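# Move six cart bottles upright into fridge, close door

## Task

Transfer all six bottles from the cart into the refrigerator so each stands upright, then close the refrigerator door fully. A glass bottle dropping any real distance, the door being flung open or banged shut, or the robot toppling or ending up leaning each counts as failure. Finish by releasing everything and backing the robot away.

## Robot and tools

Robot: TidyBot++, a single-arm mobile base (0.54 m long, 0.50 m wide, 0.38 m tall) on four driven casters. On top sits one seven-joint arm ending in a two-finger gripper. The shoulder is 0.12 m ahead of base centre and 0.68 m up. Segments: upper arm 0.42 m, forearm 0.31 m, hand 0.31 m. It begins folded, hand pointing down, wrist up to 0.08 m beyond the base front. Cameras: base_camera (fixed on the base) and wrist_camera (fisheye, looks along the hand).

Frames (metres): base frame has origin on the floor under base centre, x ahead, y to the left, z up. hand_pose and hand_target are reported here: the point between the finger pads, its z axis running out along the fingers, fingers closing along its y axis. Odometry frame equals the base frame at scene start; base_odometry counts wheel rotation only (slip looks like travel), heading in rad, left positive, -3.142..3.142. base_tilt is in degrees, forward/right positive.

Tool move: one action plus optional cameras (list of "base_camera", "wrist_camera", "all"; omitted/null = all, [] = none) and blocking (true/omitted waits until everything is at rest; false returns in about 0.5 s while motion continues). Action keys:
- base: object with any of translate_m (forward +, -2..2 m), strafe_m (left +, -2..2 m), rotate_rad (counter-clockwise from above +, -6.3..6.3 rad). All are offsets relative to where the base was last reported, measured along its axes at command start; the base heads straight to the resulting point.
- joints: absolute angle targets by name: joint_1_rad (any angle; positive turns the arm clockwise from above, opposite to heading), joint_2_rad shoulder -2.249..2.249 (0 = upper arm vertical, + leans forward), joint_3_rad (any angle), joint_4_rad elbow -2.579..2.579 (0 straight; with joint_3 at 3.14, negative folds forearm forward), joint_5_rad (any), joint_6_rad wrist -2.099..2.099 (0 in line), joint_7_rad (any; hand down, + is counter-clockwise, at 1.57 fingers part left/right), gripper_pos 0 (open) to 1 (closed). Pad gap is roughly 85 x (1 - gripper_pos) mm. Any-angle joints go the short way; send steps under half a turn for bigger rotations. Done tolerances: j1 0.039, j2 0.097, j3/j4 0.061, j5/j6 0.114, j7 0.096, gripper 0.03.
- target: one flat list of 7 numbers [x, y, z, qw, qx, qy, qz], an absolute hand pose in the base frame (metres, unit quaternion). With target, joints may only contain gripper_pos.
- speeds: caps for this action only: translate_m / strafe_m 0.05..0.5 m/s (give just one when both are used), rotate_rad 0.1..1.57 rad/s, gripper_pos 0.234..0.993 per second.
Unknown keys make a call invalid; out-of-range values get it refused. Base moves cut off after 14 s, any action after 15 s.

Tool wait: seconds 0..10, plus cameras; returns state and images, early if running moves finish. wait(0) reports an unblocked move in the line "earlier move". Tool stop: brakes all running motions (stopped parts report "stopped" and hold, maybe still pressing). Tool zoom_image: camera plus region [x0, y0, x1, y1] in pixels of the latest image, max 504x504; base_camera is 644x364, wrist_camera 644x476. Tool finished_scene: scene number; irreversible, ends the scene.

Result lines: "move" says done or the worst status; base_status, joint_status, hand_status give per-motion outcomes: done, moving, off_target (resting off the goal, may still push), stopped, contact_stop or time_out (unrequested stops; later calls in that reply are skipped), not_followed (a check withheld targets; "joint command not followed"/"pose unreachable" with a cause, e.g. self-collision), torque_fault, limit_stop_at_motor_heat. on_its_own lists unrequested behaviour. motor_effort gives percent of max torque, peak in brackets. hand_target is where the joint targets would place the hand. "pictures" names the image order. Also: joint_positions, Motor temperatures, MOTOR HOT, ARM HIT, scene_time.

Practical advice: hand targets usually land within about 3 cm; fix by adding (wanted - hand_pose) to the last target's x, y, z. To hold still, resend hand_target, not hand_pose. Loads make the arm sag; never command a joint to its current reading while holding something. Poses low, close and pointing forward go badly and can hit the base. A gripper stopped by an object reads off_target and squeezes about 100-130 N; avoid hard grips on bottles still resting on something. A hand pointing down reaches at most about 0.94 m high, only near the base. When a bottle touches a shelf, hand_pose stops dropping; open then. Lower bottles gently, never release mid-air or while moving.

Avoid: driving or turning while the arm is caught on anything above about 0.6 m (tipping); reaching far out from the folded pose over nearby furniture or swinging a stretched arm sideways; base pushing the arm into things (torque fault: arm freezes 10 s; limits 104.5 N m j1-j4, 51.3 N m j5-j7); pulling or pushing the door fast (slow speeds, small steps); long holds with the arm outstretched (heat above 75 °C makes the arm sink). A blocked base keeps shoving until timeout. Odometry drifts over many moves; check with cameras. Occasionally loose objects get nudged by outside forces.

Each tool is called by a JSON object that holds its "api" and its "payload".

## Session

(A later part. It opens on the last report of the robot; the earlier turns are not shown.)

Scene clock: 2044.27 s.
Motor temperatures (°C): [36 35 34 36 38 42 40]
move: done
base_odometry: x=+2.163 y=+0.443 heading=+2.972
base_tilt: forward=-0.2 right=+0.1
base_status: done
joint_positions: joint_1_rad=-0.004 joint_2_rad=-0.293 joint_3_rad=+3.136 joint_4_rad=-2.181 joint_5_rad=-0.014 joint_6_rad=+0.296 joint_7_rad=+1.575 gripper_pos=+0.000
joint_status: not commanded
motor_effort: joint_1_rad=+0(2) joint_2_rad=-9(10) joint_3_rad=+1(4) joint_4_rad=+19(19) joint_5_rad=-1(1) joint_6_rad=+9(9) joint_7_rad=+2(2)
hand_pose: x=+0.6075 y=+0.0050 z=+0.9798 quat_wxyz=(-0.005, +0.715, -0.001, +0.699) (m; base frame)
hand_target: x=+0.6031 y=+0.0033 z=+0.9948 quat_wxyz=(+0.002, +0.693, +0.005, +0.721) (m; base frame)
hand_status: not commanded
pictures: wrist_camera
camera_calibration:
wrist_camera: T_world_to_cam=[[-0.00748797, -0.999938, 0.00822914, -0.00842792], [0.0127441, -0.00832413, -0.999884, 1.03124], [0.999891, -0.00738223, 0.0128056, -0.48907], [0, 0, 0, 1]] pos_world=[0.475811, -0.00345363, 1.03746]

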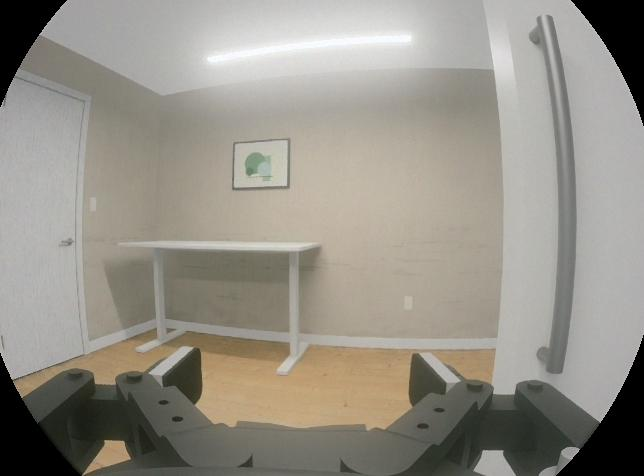

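{"api": "move", "payload": {"base": {"strafe_m": -0.29}, "speeds": {"strafe_m": 0.3}, "cameras": ["wrist_camera"]}}

Scene clock: 2048.70 s.
Motor temperatures (°C): [36 35 34 36 38 42 40]
move: done
base_odometry: x=+2.212 y=+0.729 heading=+2.972
base_tilt: forward=-0.2 right=+0.1
base_status: done
joint_positions: joint_1_rad=-0.004 joint_2_rad=-0.293 joint_3_rad=+3.136 joint_4_rad=-2.181 joint_5_rad=-0.014 joint_6_rad=+0.296 joint_7_rad=+1.575 gripper_pos=+0.000
joint_status: not commanded
motor_effort: joint_1_rad=+0(1) joint_2_rad=-10(10) joint_3_rad=+2(3) joint_4_rad=+19(19) joint_5_rad=-1(1) joint_6_rad=+9(10) joint_7_rad=+1(1)
hand_pose: x=+0.6075 y=+0.0050 z=+0.9798 quat_wxyz=(-0.005, +0.715, -0.001, +0.699) (m; base frame)
hand_target: x=+0.6031 y=+0.0033 z=+0.9948 quat_wxyz=(+0.002, +0.693, +0.005, +0.721) (m; base frame)
hand_status: not commanded
pictures: wrist_camera
camera_calibration:
wrist_camera: T_world_to_cam=[[-0.00748797, -0.999938, 0.00822914, -0.00842792], [0.0127441, -0.00832413, -0.999884, 1.03124], [0.999891, -0.00738223, 0.0128056, -0.48907], [0, 0, 0, 1]] pos_world=[0.475811, -0.00345363, 1.03746]

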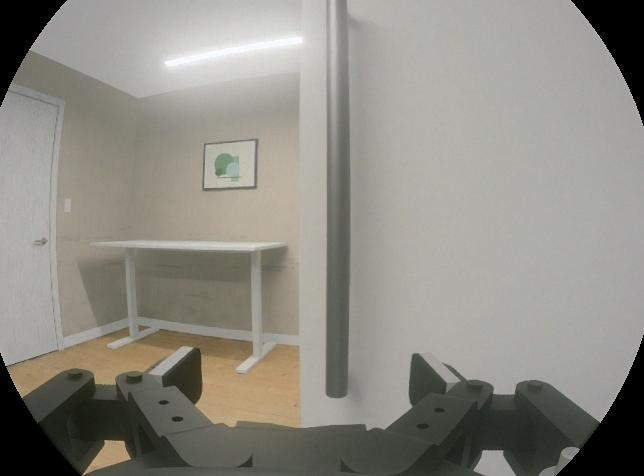

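{"api": "zoom_image", "payload": {"camera": "wrist_camera", "region": [290, 200, 390, 420]}}

Scaled by 2.291.

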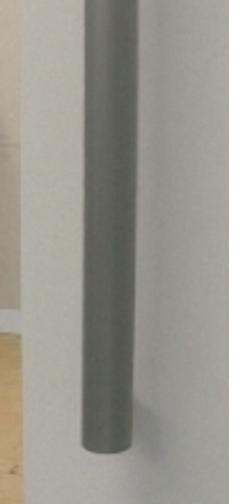

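{"api": "move", "payload": {"base": {"translate_m": 0.19, "strafe_m": -0.025}, "speeds": {"translate_m": 0.15}, "cameras": ["wrist_camera"]}}

{"api": "zoom_image", "payload": {"camera": "wrist_camera", "region": [180, 200, 440, 440]}}

Scene clock: 2062.83 s.
Motor temperatures (°C): [36 35 34 36 38 42 40]
move: done
base_odometry: x=+2.029 y=+0.786 heading=+2.971
base_tilt: forward=-0.2 right=+0.1
base_status: done
joint_positions: joint_1_rad=-0.004 joint_2_rad=-0.294 joint_3_rad=+3.136 joint_4_rad=-2.181 joint_5_rad=-0.014 joint_6_rad=+0.296 joint_7_rad=+1.575 gripper_pos=+0.000
joint_status: not commanded
motor_effort: joint_1_rad=-1(1) joint_2_rad=-9(11) joint_3_rad=+2(2) joint_4_rad=+18(19) joint_5_rad=+0(1) joint_6_rad=+8(10) joint_7_rad=+1(1)
hand_pose: x=+0.6070 y=+0.0050 z=+0.9806 quat_wxyz=(-0.005, +0.714, -0.001, +0.700) (m; base frame)
hand_target: x=+0.6031 y=+0.0033 z=+0.9948 quat_wxyz=(+0.002, +0.693, +0.005, +0.721) (m; base frame)
hand_status: not commanded
pictures: wrist_camera
camera_calibration:
wrist_camera: T_world_to_cam=[[-0.00750913, -0.999938, 0.00820927, -0.00840986], [0.0145533, -0.00831792, -0.999859, 1.03089], [0.999866, -0.00738861, 0.0146149, -0.490341], [0, 0, 0, 1]] pos_world=[0.475209, -0.0034574, 1.03798]

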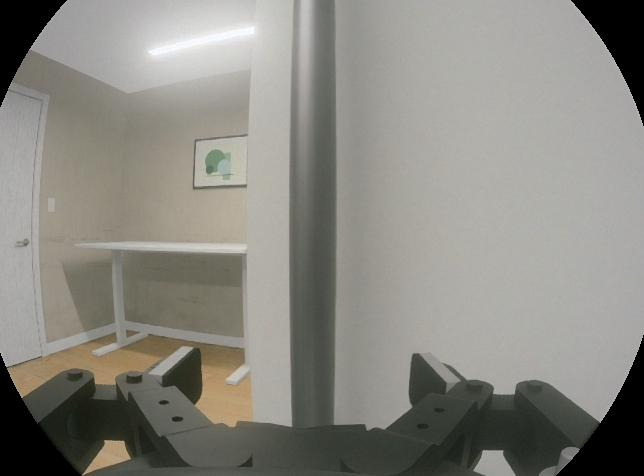

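Scaled by 1.938.

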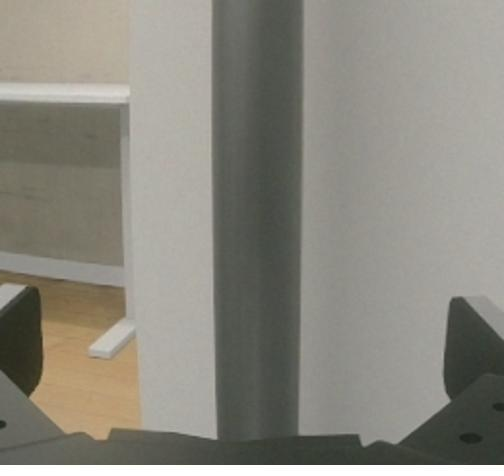

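{"api": "move", "payload": {"base": {"translate_m": 0.04}, "speeds": {"translate_m": 0.1}}}

Scene clock: 2084.93 s.
Motor temperatures (°C): [36 34 34 36 38 42 40]
move: done
base_odometry: x=+1.989 y=+0.793 heading=+2.971
base_tilt: forward=-0.1 right=+0.0
base_status: done
joint_positions: joint_1_rad=-0.004 joint_2_rad=-0.296 joint_3_rad=+3.136 joint_4_rad=-2.181 joint_5_rad=-0.014 joint_6_rad=+0.297 joint_7_rad=+1.575 gripper_pos=+0.000
joint_status: not commanded
motor_effort: joint_1_rad=+0(1) joint_2_rad=-9(12) joint_3_rad=+1(2) joint_4_rad=+18(19) joint_5_rad=+0(1) joint_6_rad=+9(9) joint_7_rad=+1(1)
hand_pose: x=+0.6064 y=+0.0050 z=+0.9815 quat_wxyz=(-0.005, +0.713, -0.001, +0.701) (m; base frame)
hand_target: x=+0.6031 y=+0.0033 z=+0.9948 quat_wxyz=(+0.002, +0.693, +0.005, +0.721) (m; base frame)
hand_status: not commanded
pictures: base_camera, wrist_camera
camera_calibration:
wrist_camera: T_world_to_cam=[[-0.00752821, -0.999938, 0.00818826, -0.00839304], [0.0164716, -0.00831138, -0.99983, 1.03057], [0.999836, -0.00739206, 0.0165332, -0.491612], [0, 0, 0, 1]] pos_world=[0.474493, -0.00346109, 1.03859]

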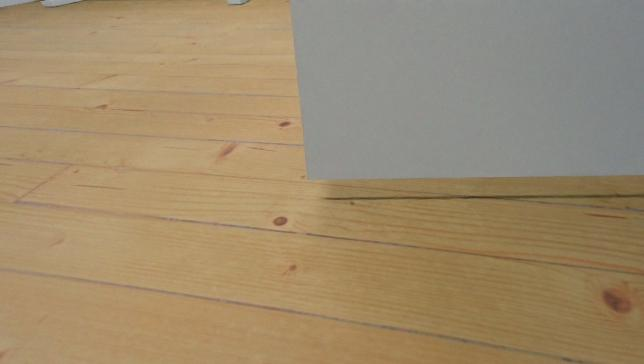

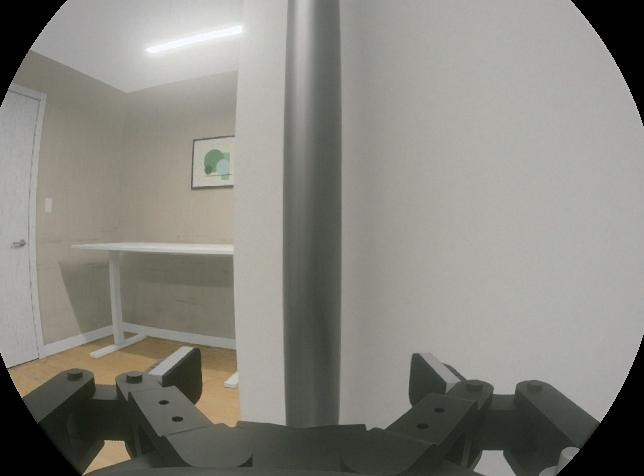

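{"api": "move", "payload": {"base": {"translate_m": 0.014}, "speeds": {"translate_m": 0.1}, "cameras": []}}

{"api": "move", "payload": {"joints": {"gripper_pos": 0.84}, "speeds": {"gripper_pos": 0.234}, "cameras": ["wrist_camera"]}}

Scene clock: 2090.43 s.
Motor temperatures (°C): [36 34 34 36 38 42 40]
move: done
base_odometry: x=+1.975 y=+0.796 heading=+2.971
base_tilt: forward=-0.2 right=+0.0
base_status: done
joint_positions: joint_1_rad=-0.004 joint_2_rad=-0.296 joint_3_rad=+3.136 joint_4_rad=-2.182 joint_5_rad=-0.014 joint_6_rad=+0.297 joint_7_rad=+1.575 gripper_pos=+0.000
joint_status: not commanded
motor_effort: joint_1_rad=+0(1) joint_2_rad=-9(12) joint_3_rad=+1(2) joint_4_rad=+19(19) joint_5_rad=-1(1) joint_6_rad=+8(10) joint_7_rad=+1(1)
hand_pose: x=+0.6064 y=+0.0050 z=+0.9812 quat_wxyz=(-0.005, +0.713, -0.001, +0.701) (m; base frame)
hand_target: x=+0.6031 y=+0.0033 z=+0.9948 quat_wxyz=(+0.002, +0.693, +0.005, +0.721) (m; base frame)
hand_status: not commanded
pictures: none
No camera images: "cameras" was empty.

Scene clock: 2094.33 s.
Motor temperatures (°C): [36 34 34 36 38 42 40]
move: off_target
base_odometry: x=+1.975 y=+0.796 heading=+2.971
base_tilt: forward=-0.2 right=+0.1
base_status: not commanded
joint_positions: joint_1_rad=+0.000 joint_2_rad=-0.296 joint_3_rad=+3.137 joint_4_rad=-2.182 joint_5_rad=-0.014 joint_6_rad=+0.297 joint_7_rad=+1.575 gripper_pos=+0.747
joint_status: gripper_pos off_target (ended at +0.747, target +0.840)
motor_effort: joint_1_rad=-2(4) joint_2_rad=-7(10) joint_3_rad=+0(3) joint_4_rad=+19(19) joint_5_rad=+0(2) joint_6_rad=+9(10) joint_7_rad=-1(2)
hand_pose: x=+0.6063 y=+0.0026 z=+0.9811 quat_wxyz=(-0.003, +0.714, -0.003, +0.701) (m; base frame)
hand_target: x=+0.6031 y=+0.0033 z=+0.9948 quat_wxyz=(+0.002, +0.693, +0.005, +0.721) (m; base frame)
hand_status: not commanded
pictures: wrist_camera
camera_calibration:
wrist_camera: T_world_to_cam=[[-0.0122411, -0.999893, 0.00806827, -0.00775211], [0.0159727, -0.00826337, -0.999838, 1.0305], [0.999797, -0.0121103, 0.0160721, -0.491117], [0, 0, 0, 1]] pos_world=[0.474462, -0.0051834, 1.03829]

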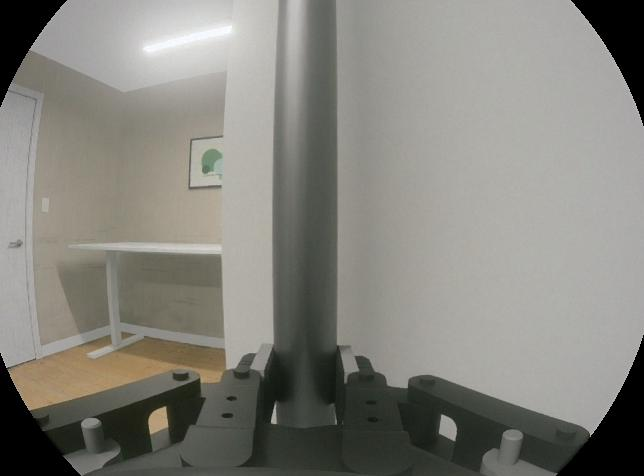

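{"api": "move", "payload": {"base": {"translate_m": 0.1246, "strafe_m": 0.116, "rotate_rad": -0.2}, "speeds": {"translate_m": 0.1, "rotate_rad": 0.1}, "cameras": ["wrist_camera"]}}

Scene clock: 2118.03 s.
Motor temperatures (°C): [36 34 34 36 38 42 40]
move: done
base_odometry: x=+1.833 y=+0.703 heading=+2.772
base_tilt: forward=-0.2 right=+0.1
base_status: done
joint_positions: joint_1_rad=-0.004 joint_2_rad=-0.305 joint_3_rad=+3.137 joint_4_rad=-2.190 joint_5_rad=-0.014 joint_6_rad=+0.303 joint_7_rad=+1.575 gripper_pos=+0.747
joint_status: not commanded
motor_effort: joint_1_rad=+1(6) joint_2_rad=-8(12) joint_3_rad=+2(6) joint_4_rad=+19(21) joint_5_rad=-1(3) joint_6_rad=+9(10) joint_7_rad=+0(1)
hand_pose: x=+0.6029 y=+0.0045 z=+0.9825 quat_wxyz=(-0.004, +0.711, -0.001, +0.703) (m; base frame)
hand_target: x=+0.6031 y=+0.0033 z=+0.9948 quat_wxyz=(+0.002, +0.693, +0.005, +0.721) (m; base frame)
hand_status: not commanded
pictures: wrist_camera
camera_calibration:
wrist_camera: T_world_to_cam=[[-0.00836728, -0.999931, 0.00824777, -0.0084434], [0.0229081, -0.00843757, -0.999702, 1.02762], [0.999703, -0.00817585, 0.0229771, -0.494417], [0, 0, 0, 1]] pos_world=[0.470659, -0.0038145, 1.03874]

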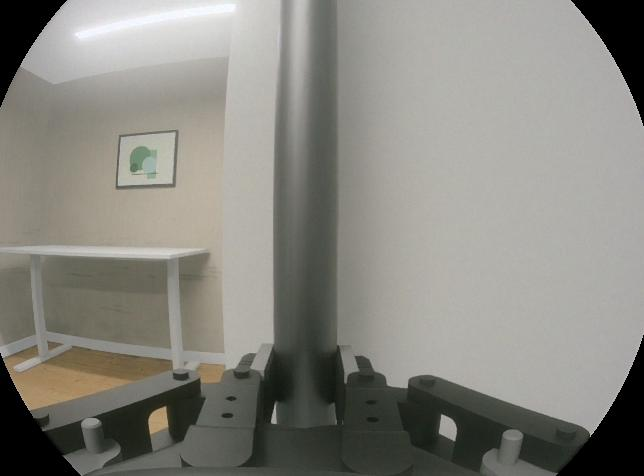

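{"api": "move", "payload": {"base": {"translate_m": 0.218, "strafe_m": 0.175, "rotate_rad": -0.33}, "speeds": {"translate_m": 0.14, "rotate_rad": 0.145}, "cameras": ["wrist_camera"]}}

Scene clock: 2125.30 s.
Motor temperatures (°C): [36 34 34 36 38 42 40]
move: done
base_odometry: x=+1.566 y=+0.618 heading=+2.442
base_tilt: forward=-0.2 right=+0.0
base_status: done
joint_positions: joint_1_rad=-0.008 joint_2_rad=-0.309 joint_3_rad=+3.133 joint_4_rad=-2.194 joint_5_rad=-0.014 joint_6_rad=+0.312 joint_7_rad=+1.575 gripper_pos=+0.747
joint_status: not commanded
motor_effort: joint_1_rad=+1(6) joint_2_rad=-9(11) joint_3_rad=+3(7) joint_4_rad=+17(21) joint_5_rad=+0(2) joint_6_rad=+7(11) joint_7_rad=+1(2)
hand_pose: x=+0.6013 y=+0.0087 z=+0.9847 quat_wxyz=(-0.006, +0.708, +0.002, +0.706) (m; base frame)
hand_target: x=+0.6031 y=+0.0033 z=+0.9948 quat_wxyz=(+0.002, +0.693, +0.005, +0.721) (m; base frame)
hand_status: not commanded
pictures: wrist_camera
camera_calibration:
wrist_camera: T_world_to_cam=[[-0.000611784, -0.999952, 0.0097733, -0.0104683], [0.0318164, -0.00978782, -0.999446, 1.02433], [0.999494, -0.000300494, 0.0318208, -0.501523], [0, 0, 0, 1]] pos_world=[0.468672, -0.000592517, 1.03983]

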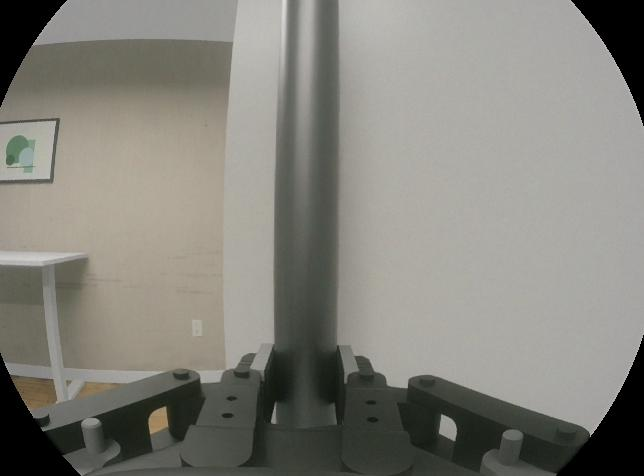

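{"api": "move", "payload": {"base": {"translate_m": 0.217, "strafe_m": 0.18, "rotate_rad": -0.33}, "speeds": {"translate_m": 0.14, "rotate_rad": 0.145}, "cameras": ["wrist_camera"]}}

Scene clock: 2132.80 s.
Motor temperatures (°C): [36 34 34 36 38 42 40]
move: done
base_odometry: x=+1.284 y=+0.620 heading=+2.112
base_tilt: forward=-0.1 right=+0.0
base_status: done
joint_positions: joint_1_rad=-0.008 joint_2_rad=-0.309 joint_3_rad=+3.133 joint_4_rad=-2.195 joint_5_rad=-0.014 joint_6_rad=+0.319 joint_7_rad=+1.575 gripper_pos=+0.747
joint_status: not commanded
motor_effort: joint_1_rad=+0(6) joint_2_rad=-10(11) joint_3_rad=+2(8) joint_4_rad=+15(20) joint_5_rad=+1(3) joint_6_rad=+5(10) joint_7_rad=+1(2)
hand_pose: x=+0.6011 y=+0.0084 z=+0.9866 quat_wxyz=(-0.006, +0.706, +0.002, +0.709) (m; base frame)
hand_target: x=+0.6031 y=+0.0033 z=+0.9948 quat_wxyz=(+0.002, +0.693, +0.005, +0.721) (m; base frame)
hand_status: not commanded
pictures: wrist_camera
camera_calibration:
wrist_camera: T_world_to_cam=[[-0.00120159, -0.999952, 0.00970793, -0.0103698], [0.0385508, -0.00974704, -0.999209, 1.02195], [0.999256, -0.000826391, 0.0385607, -0.507817], [0, 0, 0, 1]] pos_world=[0.468029, -0.000827955, 1.04083]

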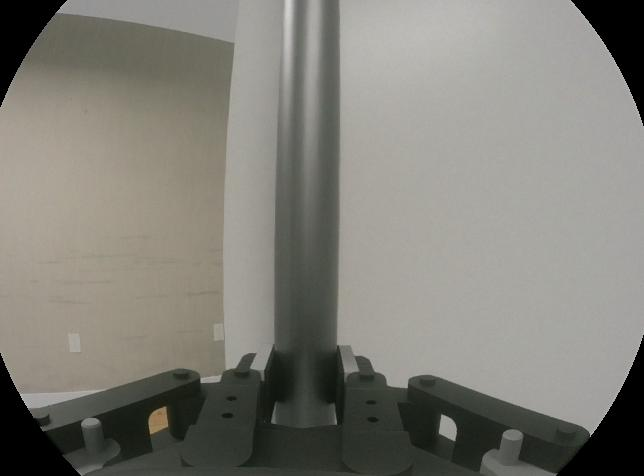

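{"api": "move", "payload": {"base": {"translate_m": 0.217, "strafe_m": 0.18, "rotate_rad": -0.33}, "speeds": {"translate_m": 0.14, "rotate_rad": 0.145}, "cameras": ["wrist_camera"]}}

Scene clock: 2140.83 s.
Motor temperatures (°C): [36 34 34 36 38 42 40]
move: done
base_odometry: x=+1.018 y=+0.713 heading=+1.782
base_tilt: forward=-0.2 right=+0.0
base_status: done
joint_positions: joint_1_rad=-0.008 joint_2_rad=-0.308 joint_3_rad=+3.133 joint_4_rad=-2.194 joint_5_rad=-0.013 joint_6_rad=+0.324 joint_7_rad=+1.575 gripper_pos=+0.747
joint_status: not commanded
motor_effort: joint_1_rad=+0(6) joint_2_rad=-10(12) joint_3_rad=+2(7) joint_4_rad=+13(20) joint_5_rad=+0(3) joint_6_rad=+6(10) joint_7_rad=+1(2)
hand_pose: x=+0.6015 y=+0.0084 z=+0.9879 quat_wxyz=(-0.006, +0.704, +0.002, +0.710) (m; base frame)
hand_target: x=+0.6031 y=+0.0033 z=+0.9948 quat_wxyz=(+0.002, +0.693, +0.005, +0.721) (m; base frame)
hand_status: not commanded
pictures: wrist_camera
camera_calibration:
wrist_camera: T_world_to_cam=[[-0.00111916, -0.999953, 0.00966373, -0.0103522], [0.042798, -0.00970278, -0.999037, 1.02054], [0.999083, -0.000704489, 0.0428068, -0.5124], [0, 0, 0, 1]] pos_world=[0.468242, -0.000810585, 1.04159]

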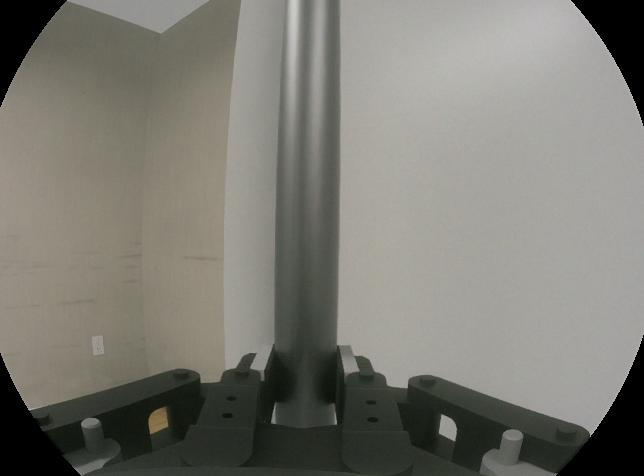

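{"api": "move", "payload": {"base": {"translate_m": 0.217, "strafe_m": 0.18, "rotate_rad": -0.33}, "speeds": {"translate_m": 0.14, "rotate_rad": 0.145}, "cameras": ["wrist_camera"]}}

Scene clock: 2146.10 s.
Motor temperatures (°C): [36 34 34 36 37 42 40]
move: done
base_odometry: x=+0.796 y=+0.888 heading=+1.453
base_tilt: forward=-0.1 right=+0.1
base_status: done
joint_positions: joint_1_rad=-0.008 joint_2_rad=-0.305 joint_3_rad=+3.134 joint_4_rad=-2.191 joint_5_rad=-0.013 joint_6_rad=+0.326 joint_7_rad=+1.575 gripper_pos=+0.747
joint_status: not commanded
motor_effort: joint_1_rad=+1(6) joint_2_rad=-11(12) joint_3_rad=+2(7) joint_4_rad=+13(19) joint_5_rad=-1(3) joint_6_rad=+6(9) joint_7_rad=+1(2)
hand_pose: x=+0.6026 y=+0.0085 z=+0.9887 quat_wxyz=(-0.006, +0.703, +0.002, +0.711) (m; base frame)
hand_target: x=+0.6031 y=+0.0033 z=+0.9948 quat_wxyz=(+0.002, +0.693, +0.005, +0.721) (m; base frame)
hand_status: not commanded
pictures: wrist_camera
camera_calibration:
wrist_camera: T_world_to_cam=[[-0.000892259, -0.999953, 0.00963364, -0.010349], [0.0446083, -0.00966386, -0.998958, 1.02014], [0.999004, -0.000461589, 0.0446148, -0.515276], [0, 0, 0, 1]] pos_world=[0.469247, -0.000727848, 1.04216]

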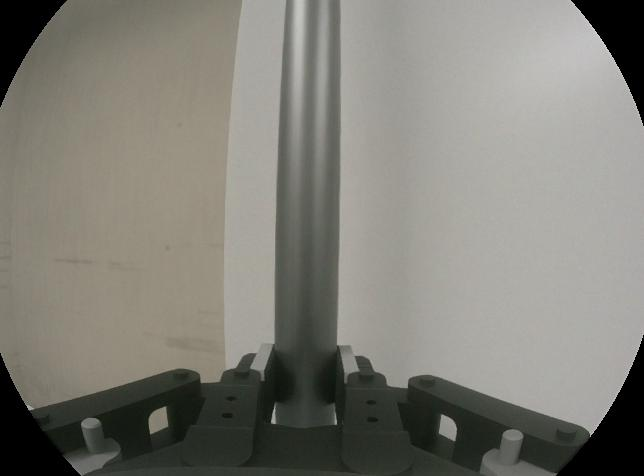

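{"api": "move", "payload": {"base": {"translate_m": 0.073, "strafe_m": 0.071, "rotate_rad": -0.12}, "speeds": {"translate_m": 0.08, "rotate_rad": 0.1}, "cameras": ["wrist_camera"]}}

Scene clock: 2158.33 s.
Motor temperatures (°C): [36 34 34 36 37 42 40]
move: done
base_odometry: x=+0.734 y=+0.969 heading=+1.332
base_tilt: forward=-0.1 right=+0.1
base_status: done
joint_positions: joint_1_rad=-0.010 joint_2_rad=-0.303 joint_3_rad=+3.129 joint_4_rad=-2.190 joint_5_rad=-0.013 joint_6_rad=+0.327 joint_7_rad=+1.575 gripper_pos=+0.747
joint_status: not commanded
motor_effort: joint_1_rad=-2(6) joint_2_rad=-11(11) joint_3_rad=-1(8) joint_4_rad=+12(19) joint_5_rad=+1(3) joint_6_rad=+5(9) joint_7_rad=+1(2)
hand_pose: x=+0.6030 y=+0.0117 z=+0.9888 quat_wxyz=(-0.008, +0.703, +0.004, +0.711) (m; base frame)
hand_target: x=+0.6031 y=+0.0033 z=+0.9948 quat_wxyz=(+0.002, +0.693, +0.005, +0.721) (m; base frame)
hand_status: not commanded
pictures: wrist_camera
camera_calibration:
wrist_camera: T_world_to_cam=[[0.00484539, -0.999929, 0.0108692, -0.0118632], [0.0448521, -0.0106411, -0.998937, 1.02003], [0.998982, 0.00532774, 0.0447973, -0.515955], [0, 0, 0, 1]] pos_world=[0.469737, 0.00174081, 1.04219]

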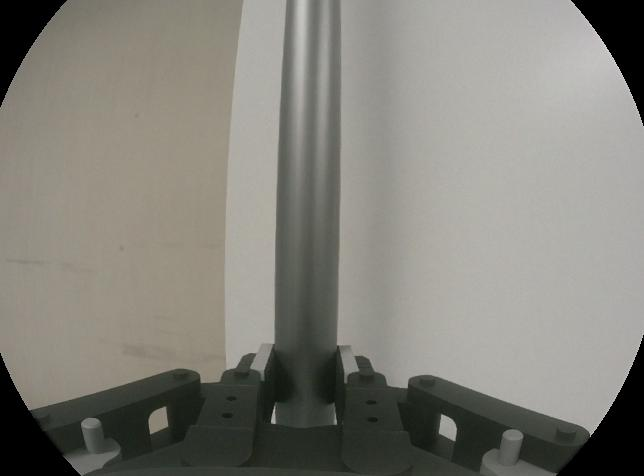

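{"api": "move", "payload": {"base": {"translate_m": 0.0605, "strafe_m": 0.063, "rotate_rad": -0.1}, "speeds": {"translate_m": 0.07, "rotate_rad": 0.1}, "cameras": ["wrist_camera", "base_camera"]}}

Scene clock: 2162.53 s.
Motor temperatures (°C): [36 33 34 36 37 42 40]
move: done
base_odometry: x=+0.687 y=+1.043 heading=+1.232
base_tilt: forward=-0.2 right=+0.1
base_status: done
joint_positions: joint_1_rad=-0.007 joint_2_rad=-0.303 joint_3_rad=+3.129 joint_4_rad=-2.191 joint_5_rad=-0.013 joint_6_rad=+0.327 joint_7_rad=+1.575 gripper_pos=+0.747
joint_status: not commanded
motor_effort: joint_1_rad=-3(8) joint_2_rad=-10(12) joint_3_rad=-1(10) joint_4_rad=+13(19) joint_5_rad=+1(3) joint_6_rad=+5(10) joint_7_rad=+1(3)
hand_pose: x=+0.6031 y=+0.0104 z=+0.9887 quat_wxyz=(-0.007, +0.703, +0.004, +0.711) (m; base frame)
hand_target: x=+0.6031 y=+0.0033 z=+0.9948 quat_wxyz=(+0.002, +0.693, +0.005, +0.721) (m; base frame)
hand_status: not commanded
pictures: base_camera, wrist_camera
camera_calibration:
wrist_camera: T_world_to_cam=[[0.00206812, -0.999934, 0.0112684, -0.0118646], [0.0449927, -0.011164, -0.998925, 1.01988], [0.998985, 0.00257289, 0.0449667, -0.516142], [0, 0, 0, 1]] pos_world=[0.469755, 0.000850088, 1.04213]

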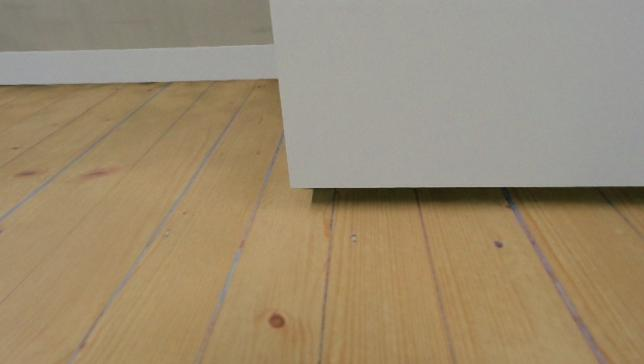

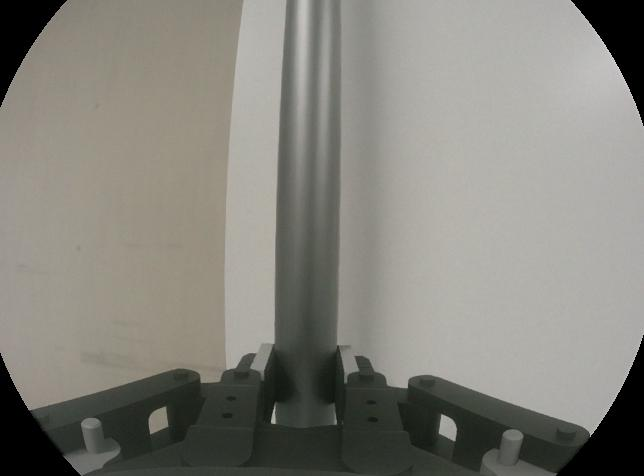

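{"api": "zoom_image", "payload": {"camera": "base_camera", "region": [240, 120, 440, 240]}}

Scaled by 2.520.

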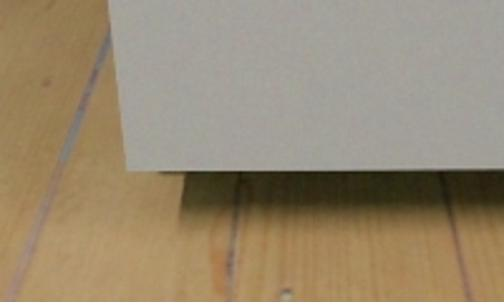

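{"api": "move", "payload": {"base": {"translate_m": 0.027, "strafe_m": 0.03, "rotate_rad": -0.045}, "speeds": {"translate_m": 0.05, "rotate_rad": 0.1}, "cameras": ["wrist_camera", "base_camera"]}}

Scene clock: 2171.20 s.
Motor temperatures (°C): [36 33 34 36 37 42 40]
move: done
base_odometry: x=+0.668 y=+1.078 heading=+1.186
base_tilt: forward=-0.2 right=+0.1
base_status: done
joint_positions: joint_1_rad=-0.001 joint_2_rad=-0.340 joint_3_rad=+3.130 joint_4_rad=-2.220 joint_5_rad=-0.013 joint_6_rad=+0.327 joint_7_rad=+1.575 gripper_pos=+0.747
joint_status: not commanded
motor_effort: joint_1_rad=-1(6) joint_2_rad=-1(11) joint_3_rad=+1(8) joint_4_rad=+22(26) joint_5_rad=+0(2) joint_6_rad=+9(13) joint_7_rad=+0(2)
hand_pose: x=+0.5891 y=+0.0069 z=+0.9884 quat_wxyz=(-0.004, +0.701, +0.001, +0.713) (m; base frame)
hand_target: x=+0.6031 y=+0.0033 z=+0.9948 quat_wxyz=(+0.002, +0.693, +0.005, +0.721) (m; base frame)
hand_status: not commanded
pictures: base_camera, wrist_camera
camera_calibration:
wrist_camera: T_world_to_cam=[[-0.00495311, -0.999925, 0.0112242, -0.011211], [0.0524022, -0.0114684, -0.99856, 1.01539], [0.998614, -0.0043578, 0.052455, -0.509222], [0, 0, 0, 1]] pos_world=[0.455252, -0.00178434, 1.04076]

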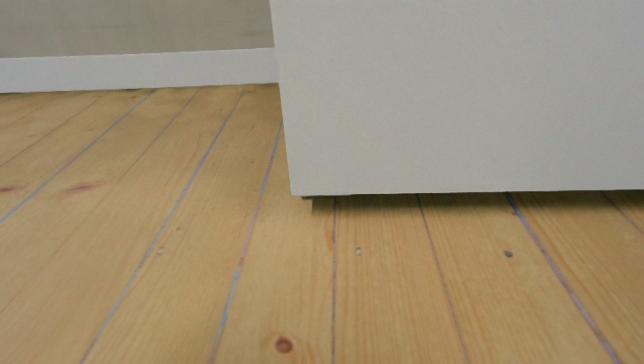

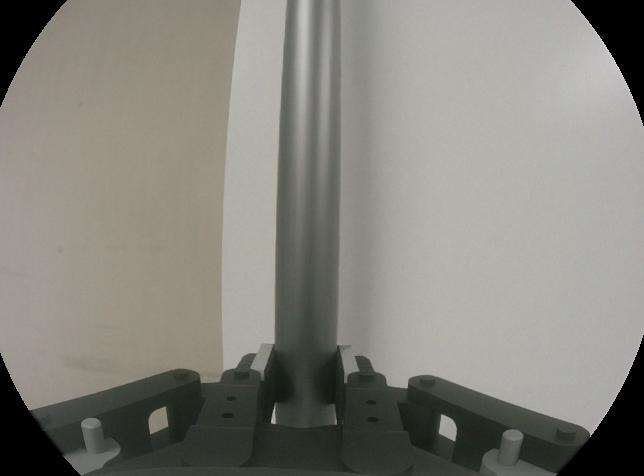

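{"api": "move", "payload": {"base": {"translate_m": -0.008}, "speeds": {"translate_m": 0.05}, "cameras": []}}

{"api": "move", "payload": {"joints": {"gripper_pos": 0.0}, "speeds": {"gripper_pos": 0.234}, "cameras": ["wrist_camera"]}}

Scene clock: 2180.17 s.
Motor temperatures (°C): [36 33 34 36 37 42 40]
move: done
base_odometry: x=+0.665 y=+1.071 heading=+1.186
base_tilt: forward=-0.1 right=+0.1
base_status: done
joint_positions: joint_1_rad=-0.002 joint_2_rad=-0.320 joint_3_rad=+3.130 joint_4_rad=-2.206 joint_5_rad=-0.013 joint_6_rad=+0.330 joint_7_rad=+1.575 gripper_pos=+0.747
joint_status: not commanded
motor_effort: joint_1_rad=+0(2) joint_2_rad=-6(10) joint_3_rad=+1(4) joint_4_rad=+18(21) joint_5_rad=+0(2) joint_6_rad=+7(10) joint_7_rad=+1(1)
hand_pose: x=+0.5966 y=+0.0072 z=+0.9884 quat_wxyz=(-0.005, +0.702, +0.001, +0.712) (m; base frame)
hand_target: x=+0.6031 y=+0.0033 z=+0.9948 quat_wxyz=(+0.002, +0.693, +0.005, +0.721) (m; base frame)
hand_status: not commanded
pictures: none
No camera images: "cameras" was empty.

Scene clock: 2184.07 s.
Motor temperatures (°C): [36 33 34 36 37 42 40]
move: done
base_odometry: x=+0.665 y=+1.071 heading=+1.186
base_tilt: forward=-0.2 right=+0.1
base_status: not commanded
joint_positions: joint_1_rad=-0.002 joint_2_rad=-0.316 joint_3_rad=+3.130 joint_4_rad=-2.206 joint_5_rad=-0.013 joint_6_rad=+0.330 joint_7_rad=+1.575 gripper_pos=+0.000
joint_status: all done
motor_effort: joint_1_rad=+0(1) joint_2_rad=-9(9) joint_3_rad=+1(2) joint_4_rad=+19(19) joint_5_rad=+0(1) joint_6_rad=+8(10) joint_7_rad=+1(1)
hand_pose: x=+0.5979 y=+0.0072 z=+0.9865 quat_wxyz=(-0.005, +0.703, +0.001, +0.711) (m; base frame)
hand_target: x=+0.6031 y=+0.0033 z=+0.9948 quat_wxyz=(+0.002, +0.693, +0.005, +0.721) (m; base frame)
hand_status: not commanded
pictures: wrist_camera
camera_calibration:
wrist_camera: T_world_to_cam=[[-0.00431271, -0.999929, 0.0110903, -0.0110934], [0.0451913, -0.0112739, -0.998915, 1.01771], [0.998969, -0.00380685, 0.0452368, -0.511021], [0, 0, 0, 1]] pos_world=[0.464455, -0.00156441, 1.03984]

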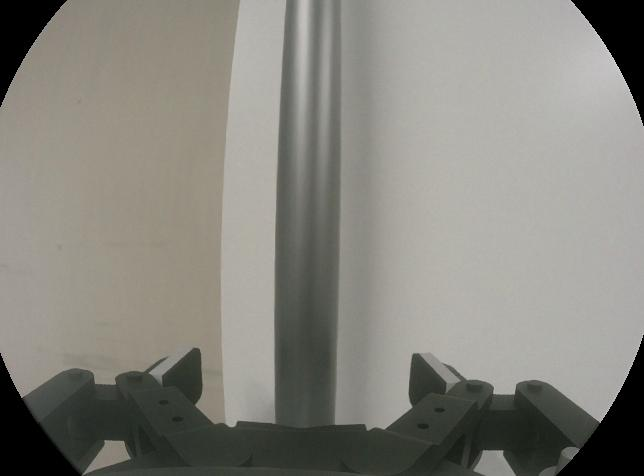

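Now back off slowly and inspect.

{"api": "move", "payload": {"base": {"translate_m": -0.35}, "speeds": {"translate_m": 0.12}}}

Scene clock: 2189.33 s.
Motor temperatures (°C): [36 33 34 36 37 42 40]
move: done
base_odometry: x=+0.533 y=+0.746 heading=+1.186
base_tilt: forward=-0.2 right=+0.1
base_status: done
joint_positions: joint_1_rad=-0.002 joint_2_rad=-0.312 joint_3_rad=+3.130 joint_4_rad=-2.206 joint_5_rad=-0.013 joint_6_rad=+0.330 joint_7_rad=+1.575 gripper_pos=+0.000
joint_status: not commanded
motor_effort: joint_1_rad=+0(1) joint_2_rad=-9(12) joint_3_rad=+1(2) joint_4_rad=+18(19) joint_5_rad=+0(1) joint_6_rad=+9(10) joint_7_rad=+1(2)
hand_pose: x=+0.5991 y=+0.0072 z=+0.9845 quat_wxyz=(-0.005, +0.705, +0.001, +0.709) (m; base frame)
hand_target: x=+0.6031 y=+0.0033 z=+0.9948 quat_wxyz=(+0.002, +0.693, +0.005, +0.721) (m; base frame)
hand_status: not commanded
pictures: base_camera, wrist_camera
camera_calibration:
wrist_camera: T_world_to_cam=[[-0.00426638, -0.999929, 0.011115, -0.0111158], [0.0410224, -0.0112808, -0.999095, 1.01832], [0.999149, -0.00380655, 0.0410676, -0.5082], [0, 0, 0, 1]] pos_world=[0.465946, -0.00156196, 1.0384]

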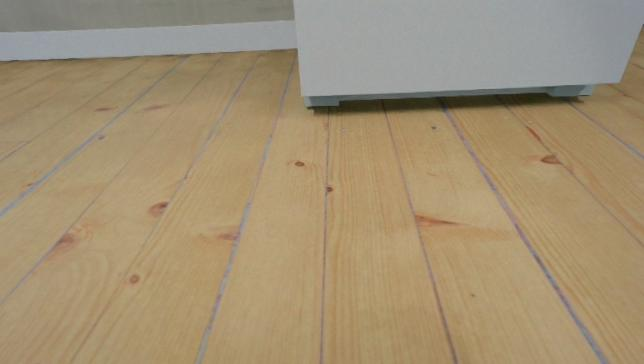

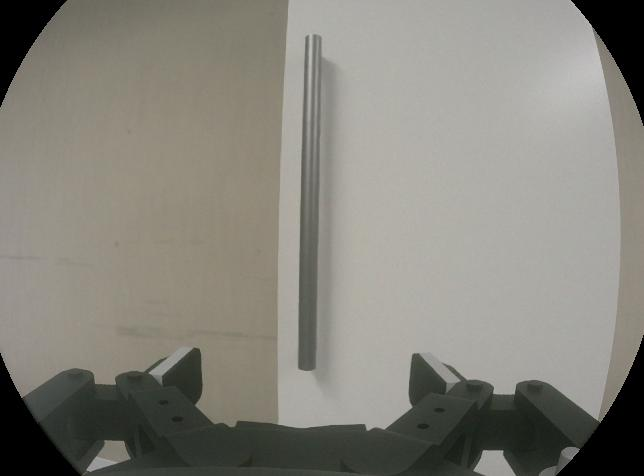

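{"api": "zoom_image", "payload": {"camera": "base_camera", "region": [280, 20, 460, 130]}}

{"api": "zoom_image", "payload": {"camera": "base_camera", "region": [464, 20, 644, 130]}}

Scaled by 2.800.

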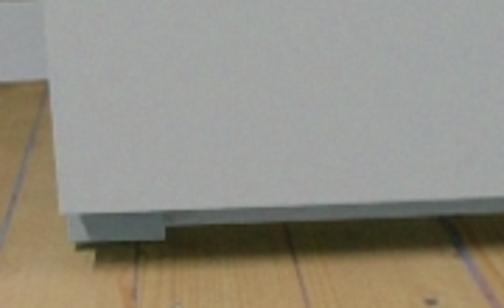

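Scaled by 2.800.

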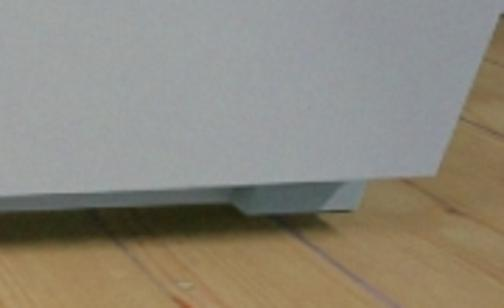

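{"api": "move", "payload": {"base": {"translate_m": 0.0, "strafe_m": 0.45, "rotate_rad": -0.5}, "speeds": {"rotate_rad": 0.6, "strafe_m": 0.4}}}

Scene clock: 2222.70 s.
Motor temperatures (°C): [36 33 34 36 37 42 40]
move: done
base_odometry: x=+0.116 y=+0.915 heading=+0.686
base_tilt: forward=-0.2 right=+0.0
base_status: done
joint_positions: joint_1_rad=-0.002 joint_2_rad=-0.312 joint_3_rad=+3.130 joint_4_rad=-2.206 joint_5_rad=-0.013 joint_6_rad=+0.330 joint_7_rad=+1.575 gripper_pos=+0.000
joint_status: not commanded
motor_effort: joint_1_rad=+0(2) joint_2_rad=-9(10) joint_3_rad=+1(3) joint_4_rad=+18(19) joint_5_rad=+0(1) joint_6_rad=+8(10) joint_7_rad=+1(1)
hand_pose: x=+0.5991 y=+0.0072 z=+0.9845 quat_wxyz=(-0.005, +0.705, +0.001, +0.709) (m; base frame)
hand_target: x=+0.6031 y=+0.0033 z=+0.9948 quat_wxyz=(+0.002, +0.693, +0.005, +0.721) (m; base frame)
hand_status: not commanded
pictures: base_camera, wrist_camera
camera_calibration:
wrist_camera: T_world_to_cam=[[-0.00426638, -0.999929, 0.011115, -0.0111158], [0.0410224, -0.0112808, -0.999095, 1.01832], [0.999149, -0.00380655, 0.0410676, -0.5082], [0, 0, 0, 1]] pos_world=[0.465946, -0.00156196, 1.0384]

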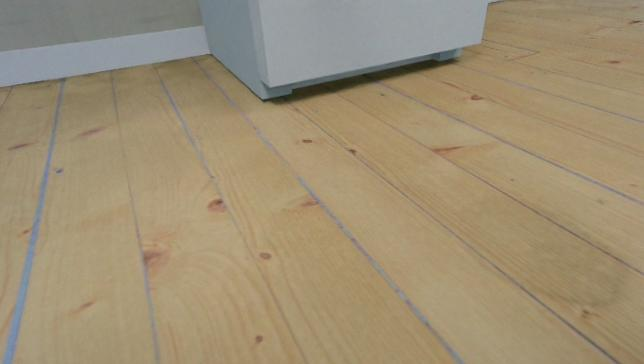

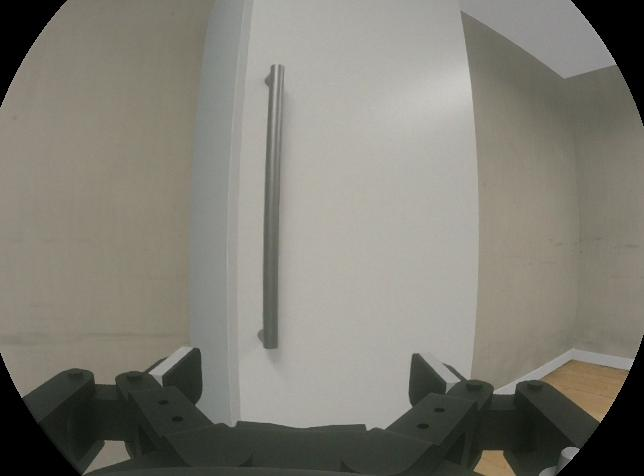

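{"api": "zoom_image", "payload": {"camera": "base_camera", "region": [190, 0, 330, 120]}}

{"api": "zoom_image", "payload": {"camera": "wrist_camera", "region": [170, 0, 310, 120]}}

Scaled by 3.600.

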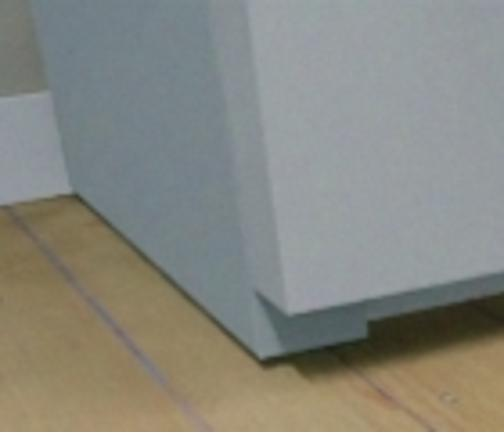

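Scaled by 3.600.

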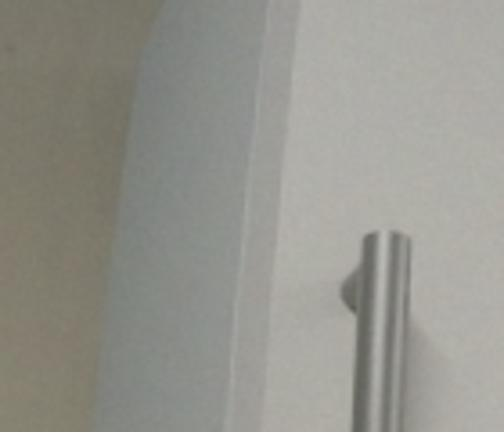

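{"api": "finished_scene", "payload": {"scene": 1}}

The scene is finished: the task was done.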